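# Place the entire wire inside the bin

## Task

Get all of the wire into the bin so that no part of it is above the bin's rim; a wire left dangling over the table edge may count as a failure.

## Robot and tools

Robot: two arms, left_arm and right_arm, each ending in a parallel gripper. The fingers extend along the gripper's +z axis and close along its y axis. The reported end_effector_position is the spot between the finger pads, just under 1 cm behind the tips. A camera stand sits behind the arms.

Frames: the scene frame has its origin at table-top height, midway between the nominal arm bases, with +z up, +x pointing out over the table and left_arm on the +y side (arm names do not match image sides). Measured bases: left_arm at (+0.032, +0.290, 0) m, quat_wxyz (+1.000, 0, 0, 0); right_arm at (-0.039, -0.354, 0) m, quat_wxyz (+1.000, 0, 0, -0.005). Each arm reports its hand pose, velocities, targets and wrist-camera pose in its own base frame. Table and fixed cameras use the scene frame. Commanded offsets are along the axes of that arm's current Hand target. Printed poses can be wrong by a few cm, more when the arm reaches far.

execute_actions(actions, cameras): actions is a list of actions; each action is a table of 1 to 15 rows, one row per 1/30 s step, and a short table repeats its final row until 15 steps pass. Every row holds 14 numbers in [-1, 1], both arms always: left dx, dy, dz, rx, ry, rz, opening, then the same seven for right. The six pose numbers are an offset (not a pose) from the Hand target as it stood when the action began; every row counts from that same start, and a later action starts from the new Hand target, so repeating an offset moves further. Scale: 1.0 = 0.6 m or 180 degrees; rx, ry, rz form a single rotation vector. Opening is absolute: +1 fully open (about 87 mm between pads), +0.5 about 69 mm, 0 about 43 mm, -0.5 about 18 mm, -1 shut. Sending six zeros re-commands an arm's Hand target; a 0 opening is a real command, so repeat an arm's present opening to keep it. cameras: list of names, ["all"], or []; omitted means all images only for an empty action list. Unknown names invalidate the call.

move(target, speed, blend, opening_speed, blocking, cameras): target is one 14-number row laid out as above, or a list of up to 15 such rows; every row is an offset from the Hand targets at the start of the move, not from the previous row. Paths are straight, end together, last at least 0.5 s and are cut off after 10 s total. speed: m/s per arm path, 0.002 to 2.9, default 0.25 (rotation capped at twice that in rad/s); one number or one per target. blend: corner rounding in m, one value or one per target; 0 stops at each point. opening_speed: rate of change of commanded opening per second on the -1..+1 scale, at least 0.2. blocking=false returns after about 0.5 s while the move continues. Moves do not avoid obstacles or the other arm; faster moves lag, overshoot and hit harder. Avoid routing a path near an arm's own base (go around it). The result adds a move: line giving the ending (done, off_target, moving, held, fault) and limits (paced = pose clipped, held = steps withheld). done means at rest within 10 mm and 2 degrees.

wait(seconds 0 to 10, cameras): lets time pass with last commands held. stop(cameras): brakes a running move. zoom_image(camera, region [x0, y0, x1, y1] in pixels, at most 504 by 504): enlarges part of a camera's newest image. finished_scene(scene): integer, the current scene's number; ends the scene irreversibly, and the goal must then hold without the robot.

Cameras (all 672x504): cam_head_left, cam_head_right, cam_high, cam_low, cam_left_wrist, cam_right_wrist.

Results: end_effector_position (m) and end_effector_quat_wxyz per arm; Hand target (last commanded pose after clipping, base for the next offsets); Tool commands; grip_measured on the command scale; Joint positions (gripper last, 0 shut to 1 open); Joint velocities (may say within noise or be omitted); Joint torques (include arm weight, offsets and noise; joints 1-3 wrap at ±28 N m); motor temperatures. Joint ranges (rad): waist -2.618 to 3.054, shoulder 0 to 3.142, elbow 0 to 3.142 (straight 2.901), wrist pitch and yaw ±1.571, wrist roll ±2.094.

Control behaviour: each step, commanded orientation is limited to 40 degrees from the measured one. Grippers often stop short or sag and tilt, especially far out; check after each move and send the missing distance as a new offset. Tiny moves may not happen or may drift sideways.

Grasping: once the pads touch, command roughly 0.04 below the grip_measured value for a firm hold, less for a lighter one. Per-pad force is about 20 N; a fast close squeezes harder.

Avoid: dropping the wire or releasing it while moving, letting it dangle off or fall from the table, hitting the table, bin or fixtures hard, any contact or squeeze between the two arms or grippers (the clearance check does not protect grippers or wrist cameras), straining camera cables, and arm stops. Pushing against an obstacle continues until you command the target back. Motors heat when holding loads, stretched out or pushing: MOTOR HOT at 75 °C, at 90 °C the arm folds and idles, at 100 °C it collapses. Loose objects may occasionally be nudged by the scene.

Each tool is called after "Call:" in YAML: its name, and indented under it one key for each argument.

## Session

Call:
execute_actions:
  actions: []

Scene clock: 0.00 s.
left_arm: end_effector_position=(+0.3932, +0.0109, +0.0596) grip_measured=+0.991 end_effector_quat_wxyz=(+0.580, -0.023, +0.814, +0.035) | right_arm: end_effector_position=(+0.3890, -0.0013, +0.0639) grip_measured=+0.993 end_effector_quat_wxyz=(+0.619, +0.017, +0.785, -0.009)
Joint positions: left_arm=[-0.017 1.549 0.412 0.803 -0.1 -0.003 0.995] | right_arm=[0.019 1.586 0.327 1.024 0.054 0.021 0.997]
Joint velocities: within noise
Joint torques (N m): no reading
Motor temperatures (°C): left_arm=[22 33 32 21 22 21 21] | right_arm=[18 33 33 26 23 21 19]
Heat: left arm: 33 °C; right arm: 33 °C.
Hand target: left_arm +0.3943, +0.0109, +0.0617; +0.581, -0.023, +0.813, +0.035 | right_arm +0.3936, -0.0012, +0.0738; +0.631, +0.018, +0.775, -0.008
Tool commands: left_gripper/opening=+1.0 right_gripper/opening=+1.0

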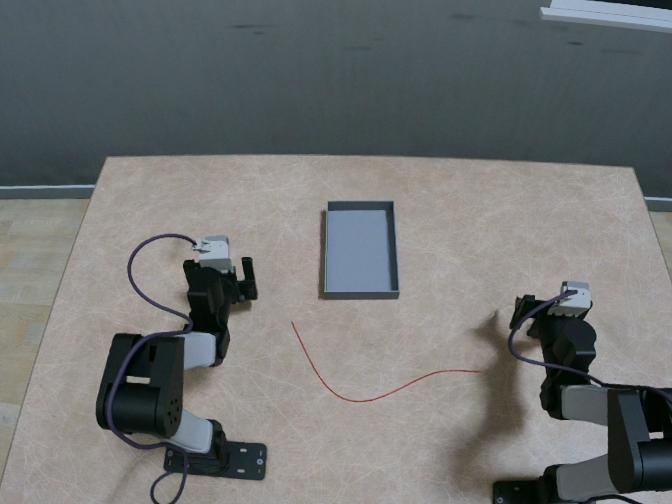

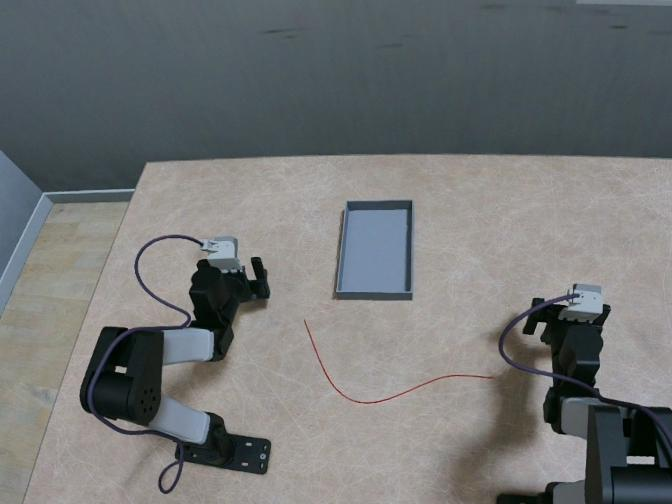

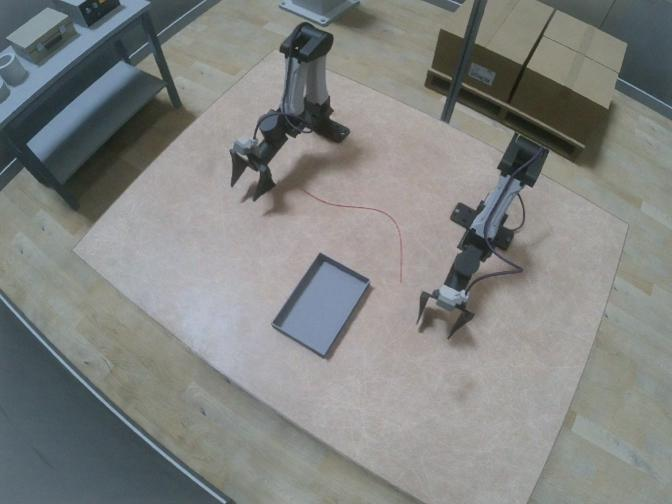

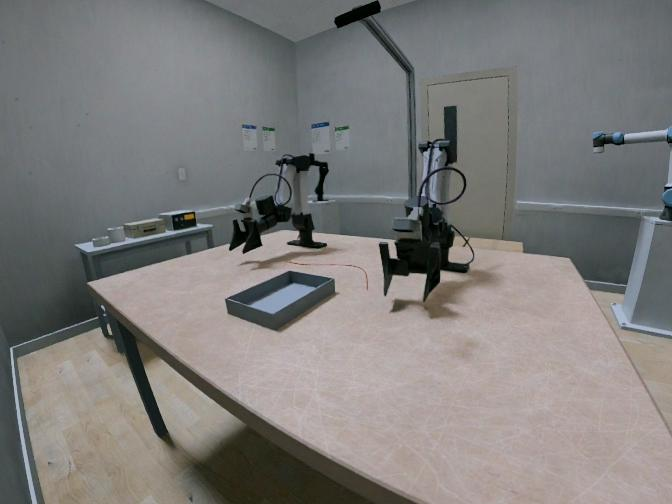

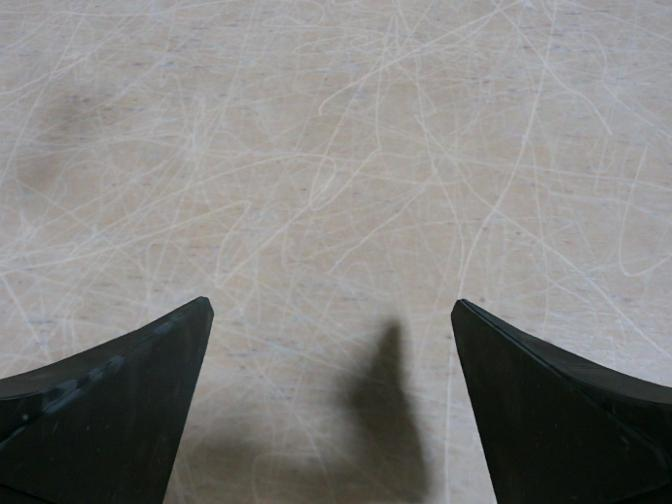

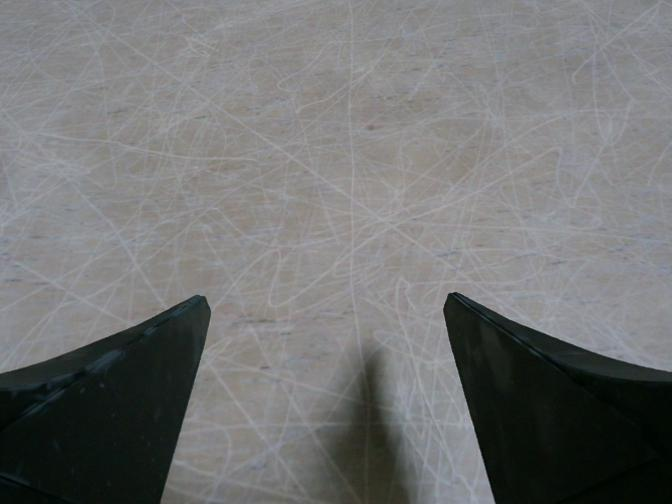

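Call:
move:
  target: [-0.0297,-0.2578,-0.2367,-0.0625,0.3926,-0.1048,-0.2,-0.029,0.2433,-0.2378,0.2907,0.3619,0.3524,-0.2]
  speed: 0.35
  cameras: ["cam_head_left", "cam_left_wrist", "cam_right_wrist"]

Scene clock: 51.60 s.
left_arm: end_effector_position=(+0.2785, -0.1507, +0.1178) grip_measured=-0.200 end_effector_quat_wxyz=(+0.004, -0.217, +0.976, +0.002) | right_arm: end_effector_position=(+0.2566, +0.1477, +0.1152) grip_measured=-0.200 end_effector_quat_wxyz=(+0.000, +0.629, +0.778, -0.006)
Joint positions: left_arm=[-0.403 1.837 1.595 -1.324 -0.008 -0.84 0.4] | right_arm=[0.387 1.635 1.347 -1.295 0.006 1.747 0.4]
Joint torques (N m): left_arm=[-1.02 -7.25 7.49 0.2 -0.02 -0.14] | right_arm=[-0.29 -5.86 8.66 0.09 -0.01 0.12]
Motor temperatures (°C): left_arm=[22 34 34 27 22 21 21] | right_arm=[18 34 36 30 23 21 19]
Heat: left arm: 34 °C; right arm: 36 °C.
Hand target: left_arm +0.2784, -0.1552, +0.1197; +0.000, -0.217, +0.976, +0.000 | right_arm +0.2632, +0.1494, +0.1213; +0.000, +0.636, +0.771, +0.000
Off the commanded pose: left_arm 0.005 m, 1 deg | right_arm 0.009 m, 1 deg.
move: done
Images, in order (width x height): cam_head_left 672x504, cam_left_wrist 672x504, cam_right_wrist 672x504.

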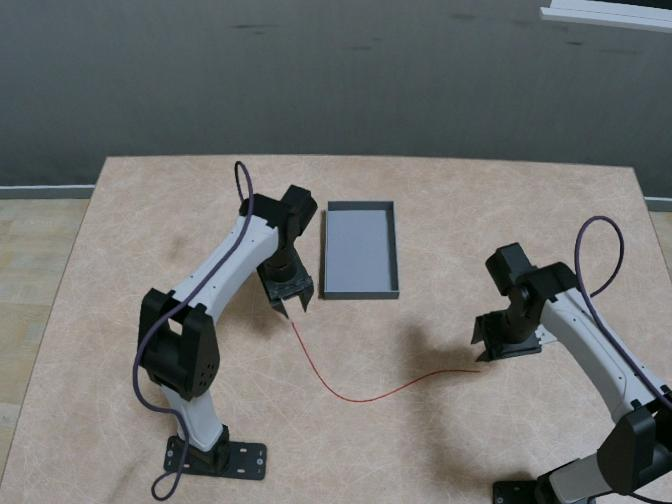

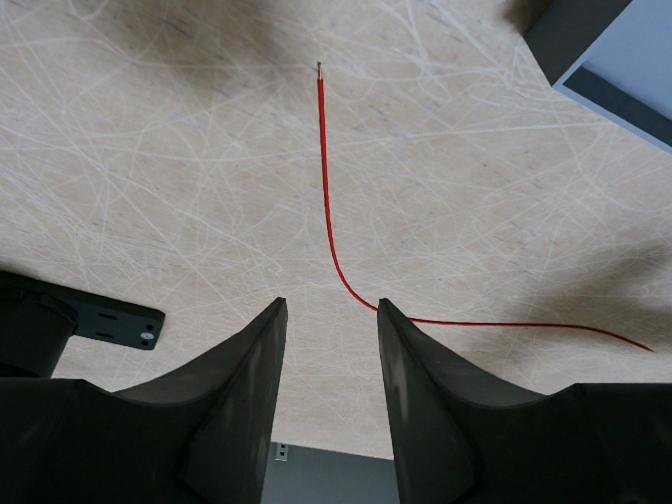

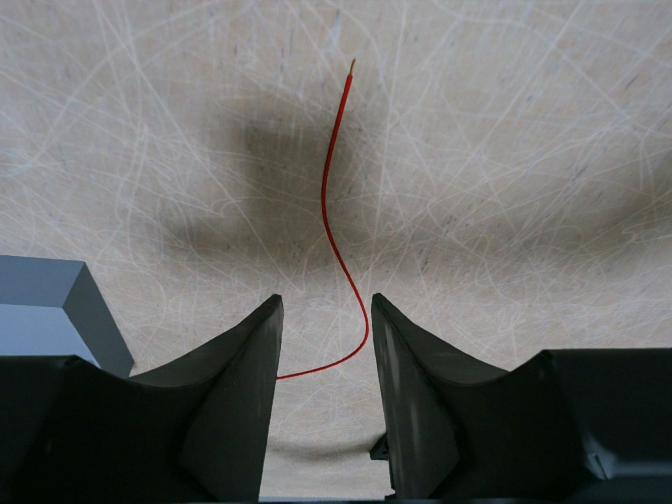

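Call:
move:
  target:
    - [0.006,0.009,0.155,0,0,-0.011,-0.5,0,-0.0107,0.17,0,0,0.05,-0.5]
    - [0.006,0.009,0.1815,0,0,-0.011,-0.5,0,-0.0107,0.196,0,0,0.05,-0.5]
  speed: [0.2,0.03]
  cameras: ["cam_left_wrist", "cam_right_wrist"]

Scene clock: 65.67 s.
left_arm: end_effector_position=(+0.2740, -0.1500, +0.0156) grip_measured=-0.500 end_effector_quat_wxyz=(+0.004, -0.231, +0.973, +0.001) | right_arm: end_effector_position=(+0.2567, +0.1464, +0.0077) grip_measured=-0.500 end_effector_quat_wxyz=(+0.001, +0.692, +0.722, -0.001)
Joint positions: left_arm=[-0.403 1.895 1.255 -0.925 -0.007 -0.869 0.25] | right_arm=[0.387 1.707 0.981 -0.845 0.003 1.915 0.25]
Joint torques (N m): left_arm=[-0.49 -7.36 4.72 0.53 -0.02 -0.15] | right_arm=[0.65 -6.05 4.22 0.4 0.01 0.15]
Heat: left arm: 35 °C; right arm: 38 °C.
Hand target: left_arm +0.2729, -0.1519, +0.0108; +0.000, -0.234, +0.972, +0.000 | right_arm +0.2567, +0.1482, +0.0037; +0.000, +0.695, +0.719, +0.000
Off the commanded pose: left_arm 0.005 m, 1 deg | right_arm 0.004 m, 0 deg.
move: done
Images, in order (width x height): cam_left_wrist 672x504, cam_right_wrist 672x504.

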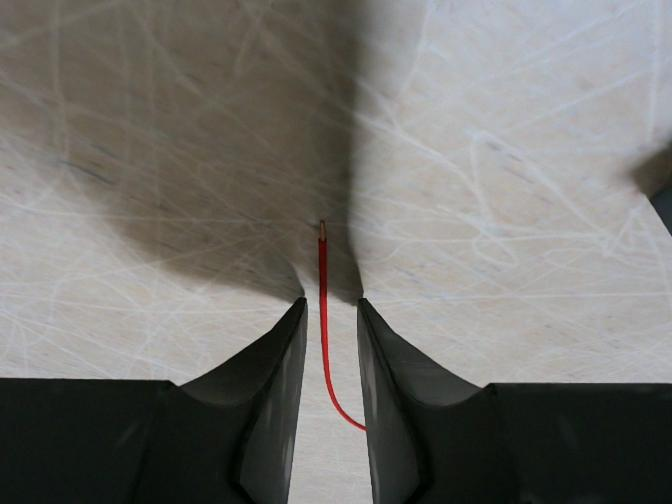

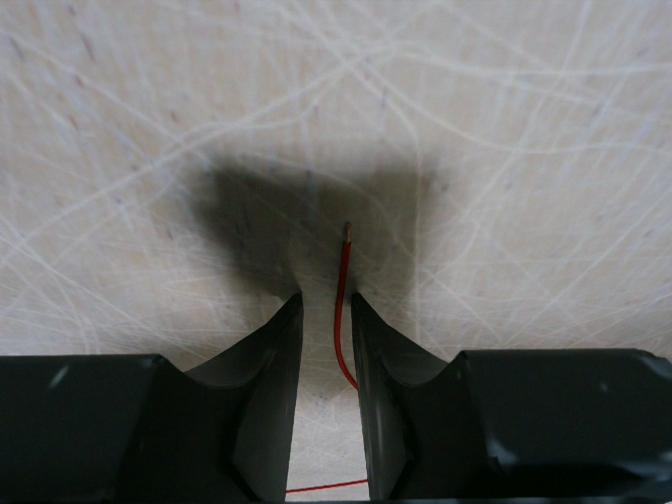

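Call:
move:
  target:
    - [0,-0.005,0.0045,0,0,0,-0.5,0,-0.004,0.006,0,0,0,-0.5]
    - [0,-0.005,0.0045,0,0,0,-1,0,-0.004,0.006,0,0,0,-1]
  speed: 0.03
  opening_speed: 0.8
  cameras: ["cam_left_wrist", "cam_right_wrist"]

Scene clock: 70.33 s.
left_arm: end_effector_position=(+0.2750, -0.1510, +0.0132) grip_measured=-0.976 end_effector_quat_wxyz=(+0.004, -0.234, +0.972, +0.000) | right_arm: end_effector_position=(+0.2556, +0.1490, +0.0069) grip_measured=-0.974 end_effector_quat_wxyz=(-0.005, +0.692, +0.721, +0.004)
Joint positions: left_arm=[-0.403 1.903 1.255 -0.917 -0.005 -0.875 0.012] | right_arm=[0.387 1.707 0.975 -0.836 -0.013 1.917 0.013]
Joint torques (N m): left_arm=[-1.03 -7.02 5.07 0.49 -0.04 -0.14] | right_arm=[0.96 -6.13 3.18 0.49 0.14 0.16]
Heat: left arm: 35 °C; right arm: 37 °C.
Hand target: left_arm +0.2743, -0.1545, +0.0081; +0.000, -0.234, +0.972, +0.000 | right_arm +0.2544, +0.1481, +0.0001; +0.000, +0.695, +0.719, +0.000
Off the commanded pose: left_arm 0.006 m, 0 deg | right_arm 0.007 m, 1 deg.
move: done
Images, in order (width x height): cam_left_wrist 672x504, cam_right_wrist 672x504.

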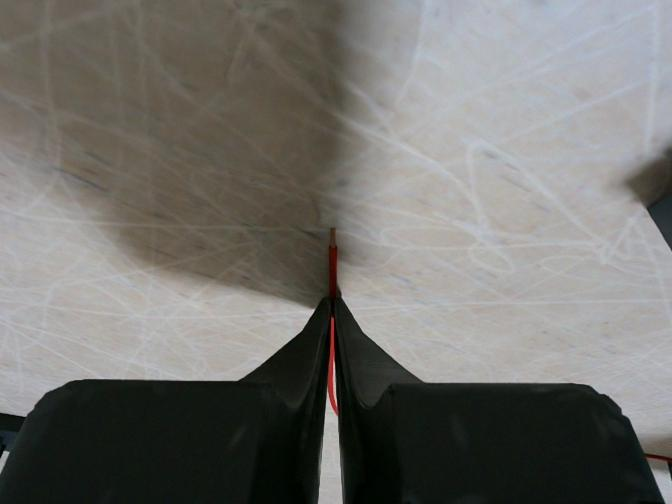

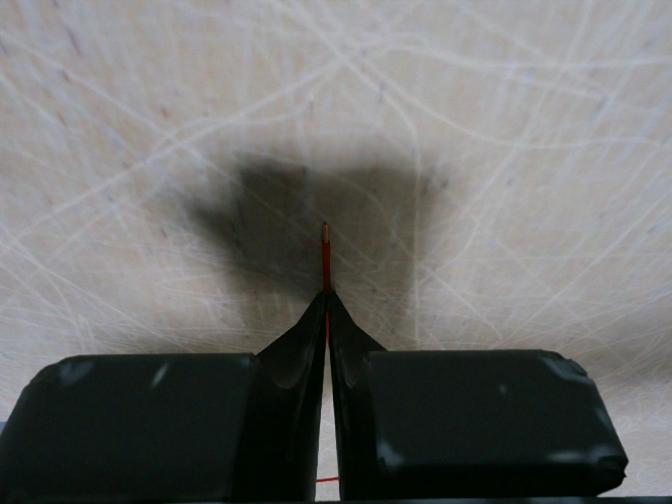

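Call:
move:
  target:
    - [0,0,-0.2365,0,0,0,-1,0,0,-0.258,0,0,0,-1]
    - [-0.2585,-0.3205,-0.2365,0.0883,-0.1088,0.1481,-1,-0.0305,0.4585,-0.258,-0.1447,-0.0963,-0.506,-1]
  speed: [0.15,0.2]
  cameras: ["all"]

Scene clock: 108.07 s.
left_arm: end_effector_position=(+0.4971, -0.2481, +0.1507) grip_measured=-0.976 end_effector_quat_wxyz=(+0.241, -0.012, +0.964, -0.112) | right_arm: end_effector_position=(+0.5259, +0.1408, +0.1516) grip_measured=-0.974 end_effector_quat_wxyz=(+0.251, -0.040, +0.966, +0.053)
Joint positions: left_arm=[-0.432 2.563 2.846 -1.316 -0.005 -0.455 0.012] | right_arm=[0.249 2.545 2.833 -1.34 0 0.167 0.013]
Joint torques (N m): left_arm=[-1.11 -12.07 7.5 1.44 0.03 0.03] | right_arm=[-0.31 -12.79 8.72 1.14 -0.08 -0.09]
Heat: left arm: 36 °C; right arm: 36 °C.
Hand target: left_arm +0.4998, -0.2553, +0.1500; +0.195, +0.000, +0.976, -0.093 | right_arm +0.5300, +0.1392, +0.1547; +0.236, -0.043, +0.969, +0.052
Off the commanded pose: left_arm 0.008 m, 6 deg | right_arm 0.005 m, 2 deg.
elbow stopped short (left arm): the move would have taken joint 3 (elbow) straighter than the controller allows.
elbow stopped short (right arm): the move would have taken joint 3 (elbow) straighter than the controller allows.
move: off_target (left_arm)

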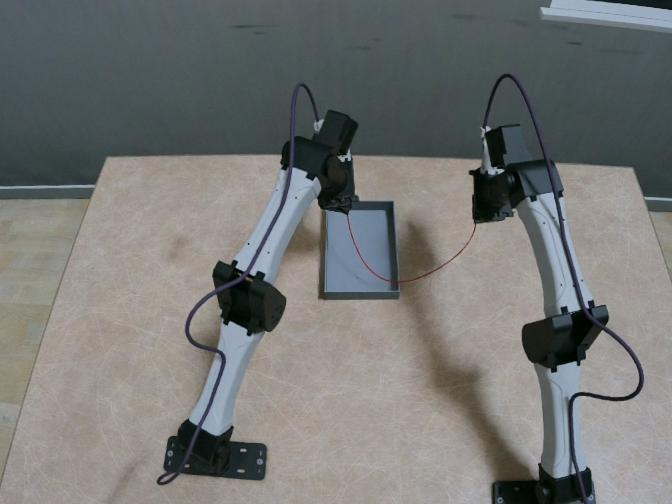

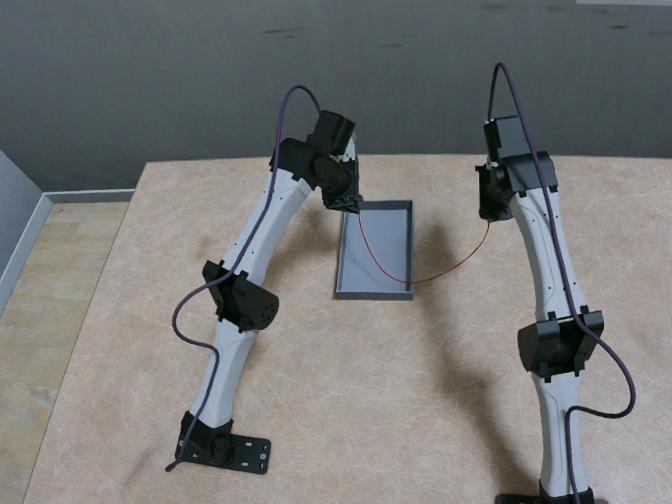

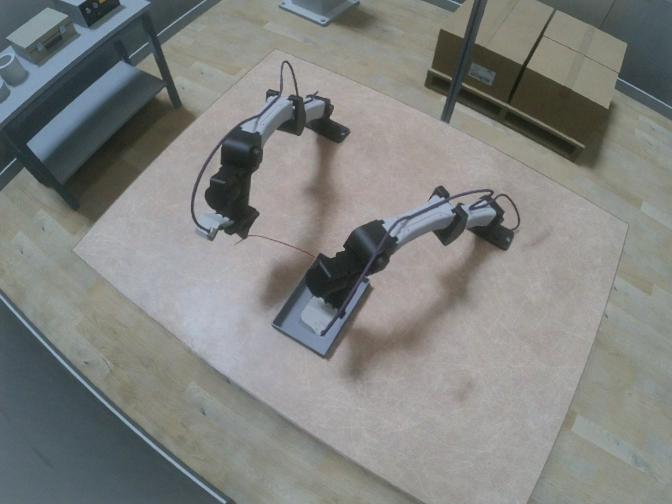

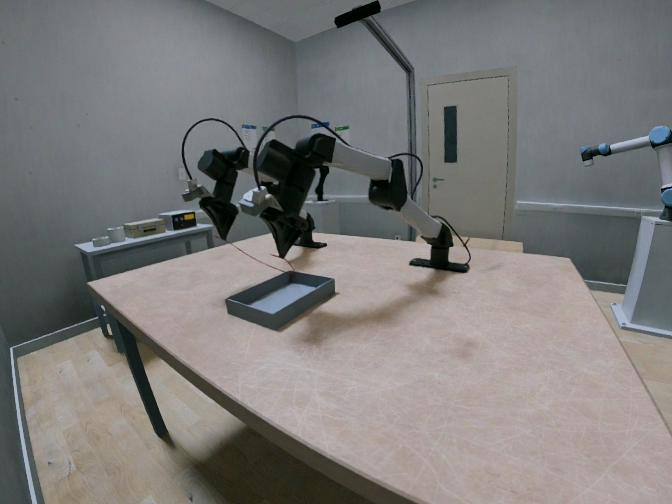

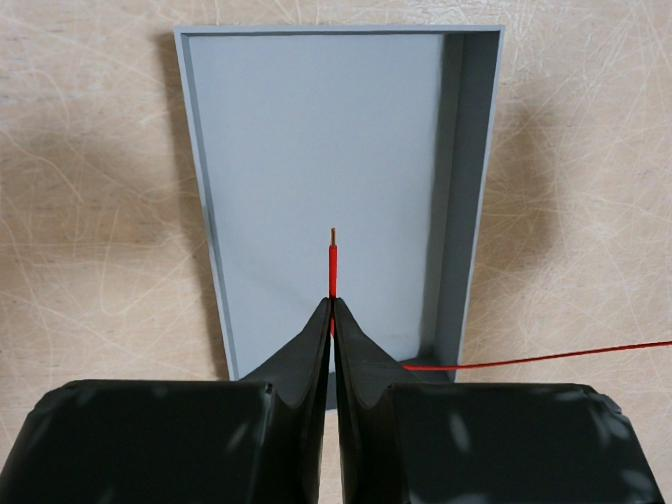

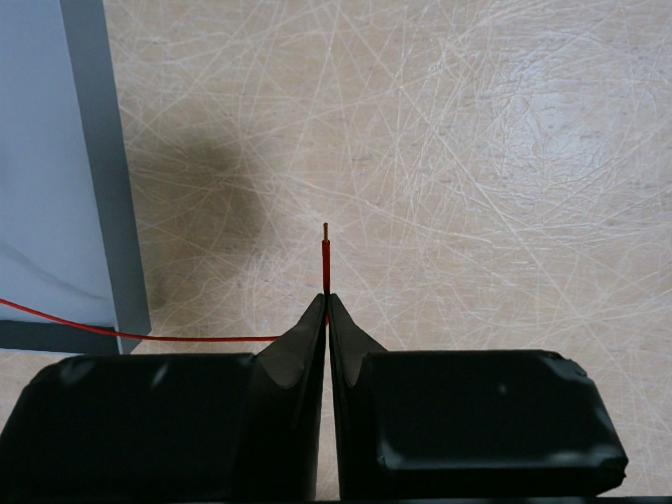

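Call:
move:
  target: [0.0388,0.0593,0.1812,0,0,0,-1,0.0282,0.1132,0.0522,0,0,0,-1]
  speed: 0.12
  cameras: ["cam_head_left", "cam_left_wrist", "cam_right_wrist"]

Call:
zoom_image:
  camera: "cam_head_left"
  region: [280, 170, 532, 330]

Scene clock: 140.13 s.
left_arm: end_effector_position=(+0.5163, -0.2416, +0.0373) grip_measured=-0.976 end_effector_quat_wxyz=(+0.191, -0.001, +0.978, -0.089) | right_arm: end_effector_position=(+0.5123, +0.2048, +0.1192) grip_measured=-0.974 end_effector_quat_wxyz=(+0.230, -0.048, +0.971, +0.052)
Joint positions: left_arm=[-0.405 2.655 2.588 -1.079 0.012 -0.409 0.012] | right_arm=[0.376 2.61 2.833 -1.319 0.047 0.265 0.013]
Joint torques (N m): left_arm=[0.47 -13.59 7.36 1.25 0.02 -0.03] | right_arm=[0.58 -13.37 8.83 1.37 0.1 0.14]
Motor temperatures (°C): left_arm=[22 42 37 24 22 21 22] | right_arm=[18 43 41 28 23 21 20]
Heat: left arm: 42 °C; right arm: 43 °C.
Hand target: left_arm +0.5211, -0.2410, +0.0361; +0.195, +0.001, +0.976, -0.093 | right_arm +0.5219, +0.2094, +0.1247; +0.236, -0.043, +0.969, +0.052
Off the commanded pose: left_arm 0.005 m, 1 deg | right_arm 0.012 m, 1 deg.
elbow stopped short (right arm): the move would have taken joint 3 (elbow) straighter than the controller allows.
move: off_target (right_arm)
Images, in order (width x height): cam_head_left 672x504, cam_left_wrist 672x504, cam_right_wrist 672x504.

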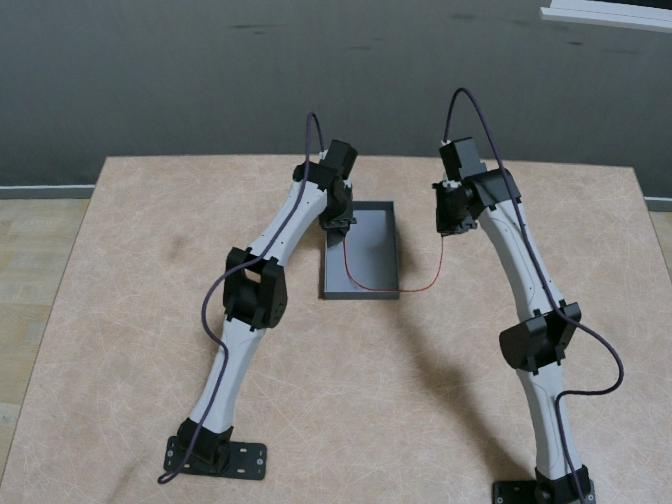

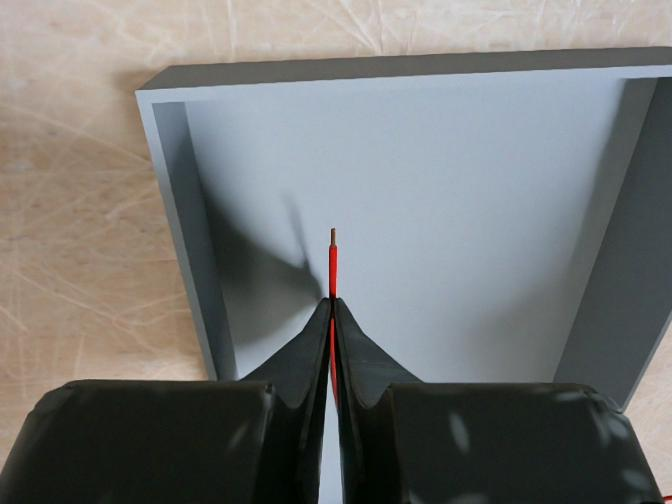

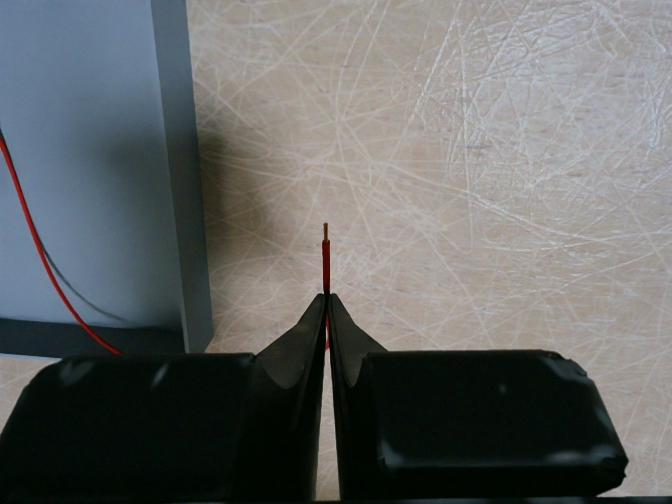

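Scaled by 2.000.

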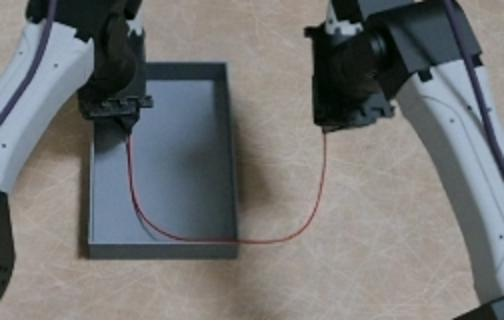

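Call:
move:
  target:
    - [-0.009,0.0052,0.0303,0,0,0,-1,-0.0148,0.0878,0.0252,-0.0598,-0.0391,0.0135,-1]
    - [-0.009,0.0052,0.0303,0,0,0,-0.6,-0.0148,0.0878,0.0252,-0.0598,-0.0391,0.0135,-1]
    - [-0.0407,-0.0099,-0.0451,0,0,0,-0.6,-0.0148,0.0878,0.0252,-0.0598,-0.0391,0.0135,-1]
  speed: [0.12,0.1,0.08]
  opening_speed: 0.5
  cameras: ["cam_head_left", "cam_left_wrist", "cam_right_wrist"]

Call:
zoom_image:
  camera: "cam_head_left"
  region: [280, 170, 532, 330]

Scene clock: 160.70 s.
left_arm: end_effector_position=(+0.5293, -0.2449, +0.0444) grip_measured=-0.600 end_effector_quat_wxyz=(+0.205, +0.001, +0.974, -0.099) | right_arm: end_effector_position=(+0.5277, +0.2564, +0.0872) grip_measured=-0.974 end_effector_quat_wxyz=(+0.258, -0.042, +0.956, +0.131)
Joint positions: left_arm=[-0.399 2.778 2.85 -1.183 0.022 -0.402 0.2] | right_arm=[0.411 2.519 2.472 -0.94 -0.057 0.342 0.013]
Joint torques (N m): left_arm=[0.68 -18.36 7.62 1.01 -0.08 -0.05] | right_arm=[0.92 -20.4 5.87 1.57 -0.09 0.11]
Heat: left arm: 45 °C; right arm: 46 °C.
Hand target: left_arm +0.5331, -0.2410, +0.0711; +0.195, +0.001, +0.976, -0.093 | right_arm +0.5310, +0.2638, +0.1197; +0.289, -0.041, +0.945, +0.150
Off the commanded pose: left_arm 0.027 m, 1 deg | right_arm 0.034 m, 4 deg.
elbow stopped short (left arm): the move would have taken joint 3 (elbow) straighter than the controller allows.
move: off_target (left_arm, right_arm)
Images, in order (width x height): cam_head_left 672x504, cam_left_wrist 672x504, cam_right_wrist 672x504.

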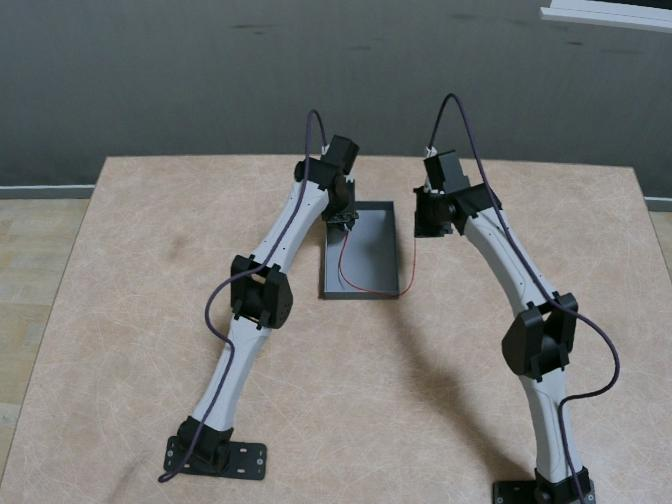

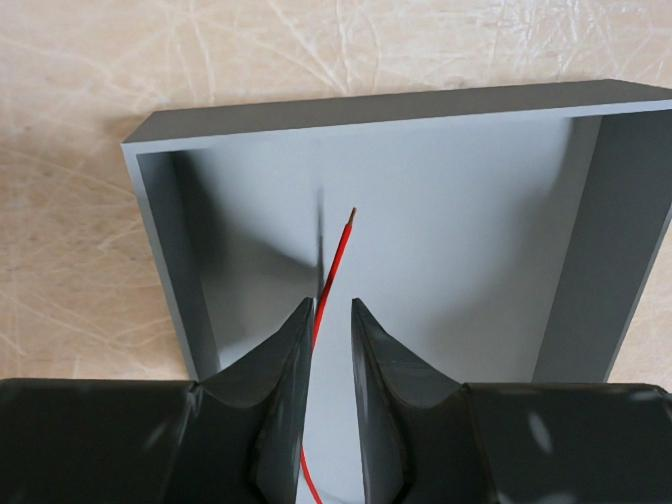

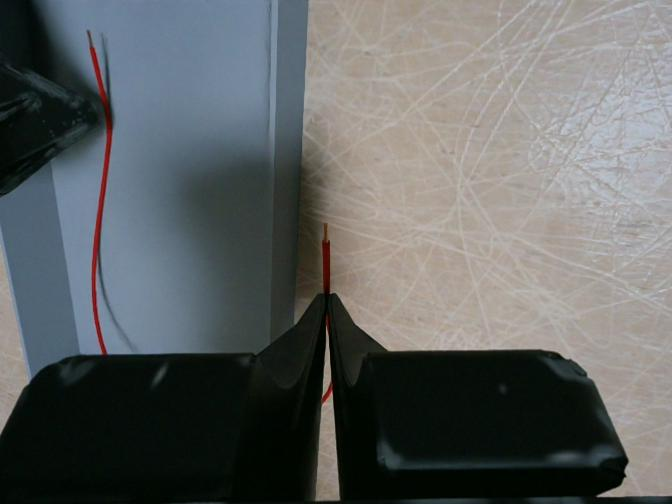

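Scaled by 2.000.

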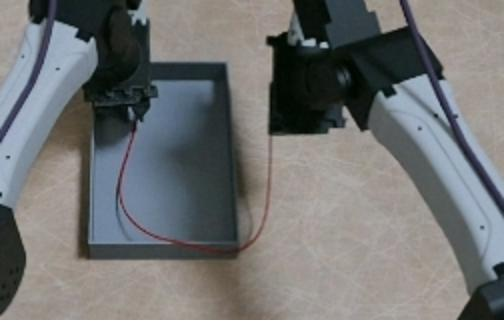

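Call:
move:
  target:
    - [0.0127,-0.0185,-0.1118,0,0,0,-0.6,0,0,0,0,0,0,-1]
    - [0.2102,0.1408,-0.3902,0,0,0,-0.6,0,0,0,0,0,0,-1]
    - [0.2102,0.1408,-0.3902,0,0,0,-0.6,0.0213,0.1135,0.0118,0,0,0,-1]
  speed: [0.1,0.25,0.12]
  blend: [0.02,0,0]
  cameras: ["all"]

Call:
zoom_image:
  camera: "cam_head_left"
  region: [280, 170, 532, 330]

Scene clock: 180.47 s.
left_arm: end_effector_position=(+0.3294, -0.1208, +0.2206) grip_measured=-0.600 end_effector_quat_wxyz=(+0.194, -0.001, +0.977, -0.090) | right_arm: end_effector_position=(+0.5077, +0.3312, +0.1203) grip_measured=-0.974 end_effector_quat_wxyz=(+0.285, -0.049, +0.945, +0.151)
Joint positions: left_arm=[-0.285 1.673 1.785 -1.257 0.063 -0.3 0.2] | right_arm=[0.551 2.649 2.828 -1.092 0.008 0.445 0.013]
Joint torques (N m): left_arm=[0.42 -7.38 5.38 1.28 0.05 0.02] | right_arm=[0.02 -13.72 9.36 1.35 0.09 0.11]
Motor temperatures (°C): left_arm=[22 49 36 24 22 21 22] | right_arm=[18 60 40 30 23 21 20]
Heat: left arm: 49 °C; right arm: 60 °C.
Hand target: left_arm +0.3305, -0.1197, +0.2198; +0.195, +0.000, +0.976, -0.093 | right_arm +0.5129, +0.3309, +0.1245; +0.289, -0.041, +0.945, +0.150
Off the commanded pose: left_arm 0.002 m, 0 deg | right_arm 0.007 m, 1 deg.
elbow stopped short (left arm): the move would have taken joint 3 (elbow) straighter than the controller allows.
move: done

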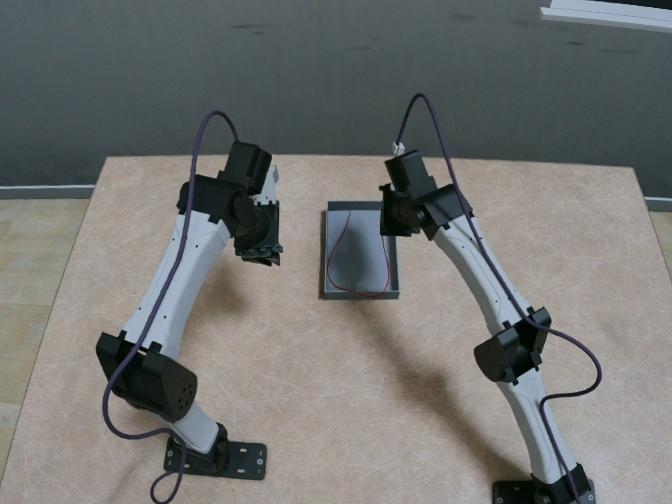

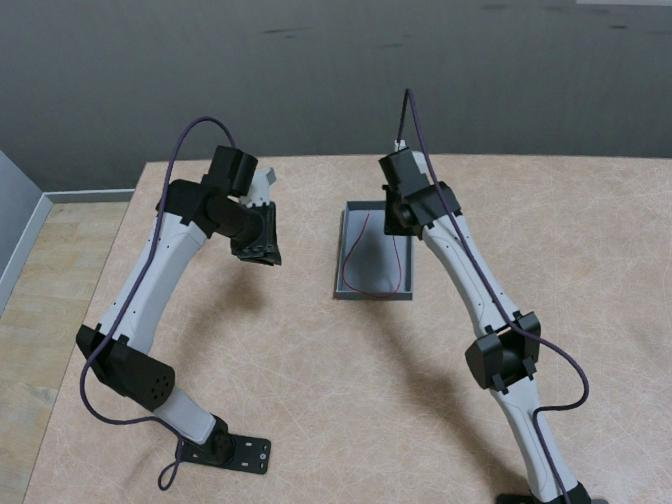

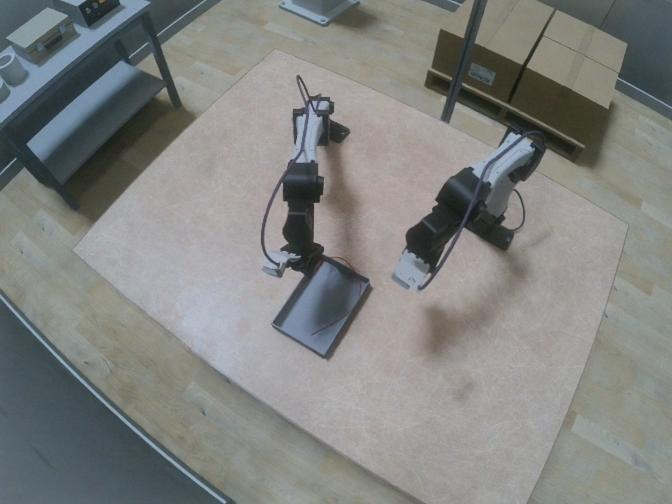

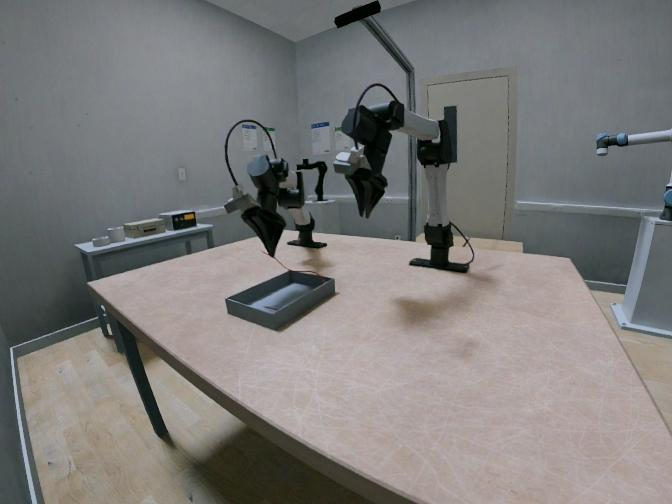

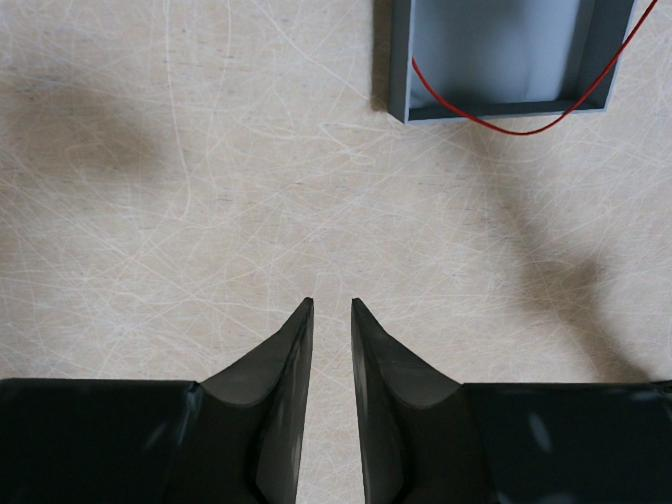

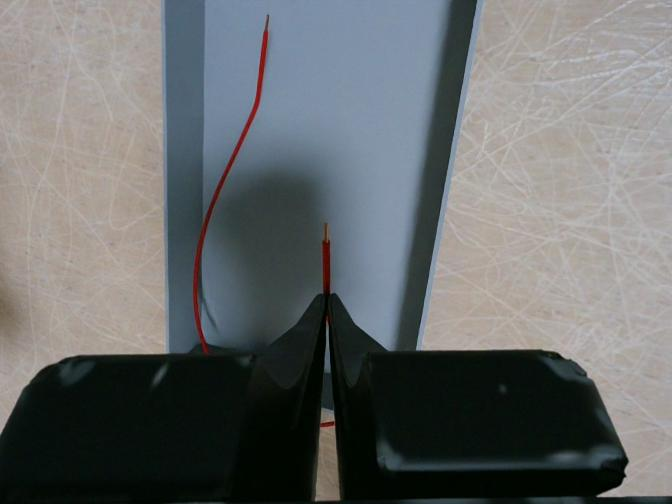

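Scaled by 2.000.

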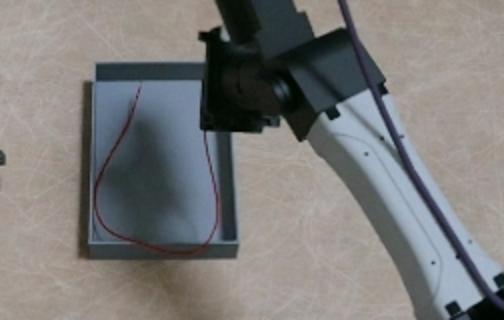

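Call:
move:
  target:
    - [0,0,0,0,0,0,-0.6,-0.0257,-0.0238,0.0528,-0.0242,-0.05,0.0007,-1]
    - [0,0,0,0,0,0,-0.6,0.0172,-0.0438,0.1133,-0.0242,-0.05,0.0007,-1]
  speed: [0.08,0.06]
  cameras: ["all"]

Call:
zoom_image:
  camera: "cam_head_left"
  region: [280, 170, 532, 330]

Call:
zoom_image:
  camera: "cam_high"
  region: [230, 220, 402, 370]

Scene clock: 208.50 s.
left_arm: end_effector_position=(+0.3294, -0.1208, +0.2206) grip_measured=-0.600 end_effector_quat_wxyz=(+0.194, -0.001, +0.977, -0.090) | right_arm: end_effector_position=(+0.5365, +0.3260, +0.0261) grip_measured=-0.974 end_effector_quat_wxyz=(+0.331, -0.037, +0.927, +0.173)
Joint positions: left_arm=[-0.285 1.673 1.785 -1.257 0.063 -0.3 0.2] | right_arm=[0.517 2.506 2.114 -0.413 -0.004 0.438 0.013]
Joint torques (N m): left_arm=[0.42 -7.43 5.42 1.24 0.03 0.03] | right_arm=[-0.28 -20.27 5.9 1.79 -0.05 -0.09]
Motor temperatures (°C): left_arm=[22 43 35 24 22 21 21] | right_arm=[18 55 43 29 23 21 20]
Heat: left arm: 43 °C; right arm: 55 °C.
Hand target: left_arm +0.3305, -0.1197, +0.2198; +0.195, +0.000, +0.976, -0.093 | right_arm +0.5449, +0.3268, +0.0582; +0.360, -0.039, +0.913, +0.189
Off the commanded pose: left_arm 0.002 m, 0 deg | right_arm 0.033 m, 4 deg.
move: off_target (right_arm)

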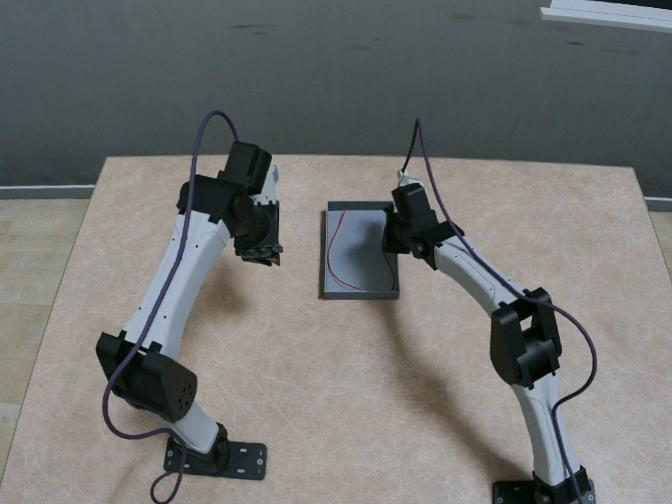

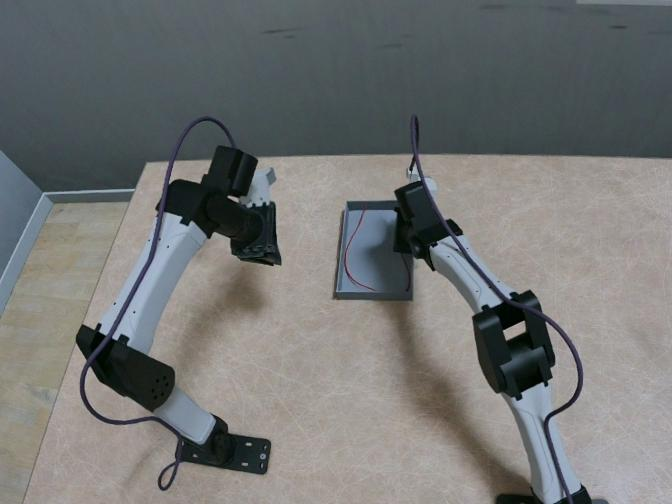

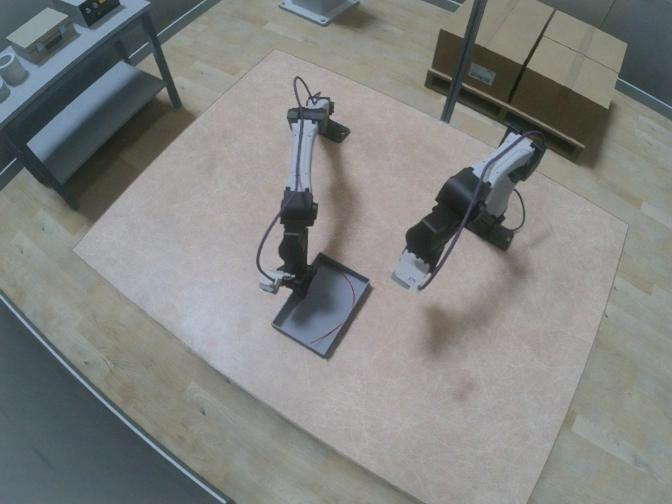

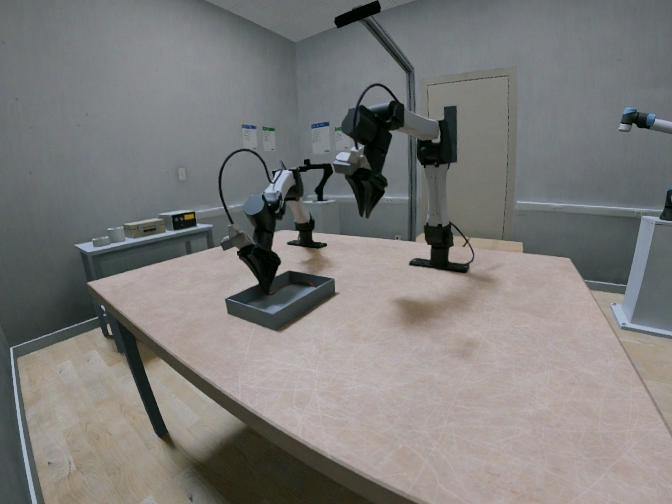

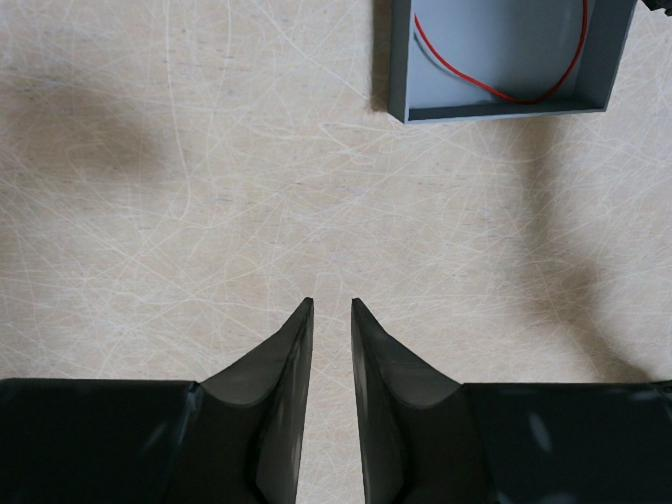

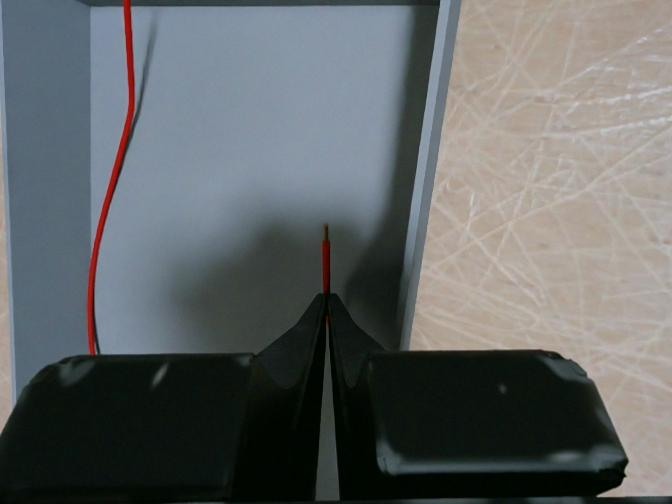

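Scaled by 2.000.

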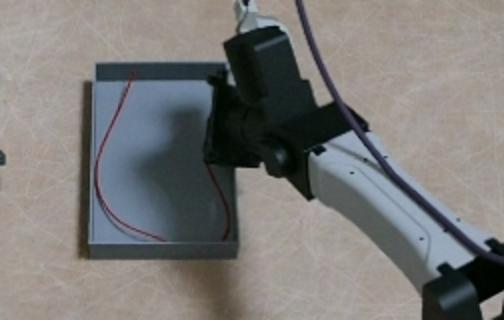

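Scaled by 2.930.

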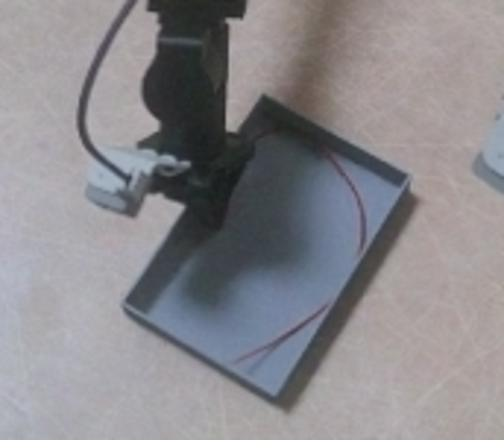

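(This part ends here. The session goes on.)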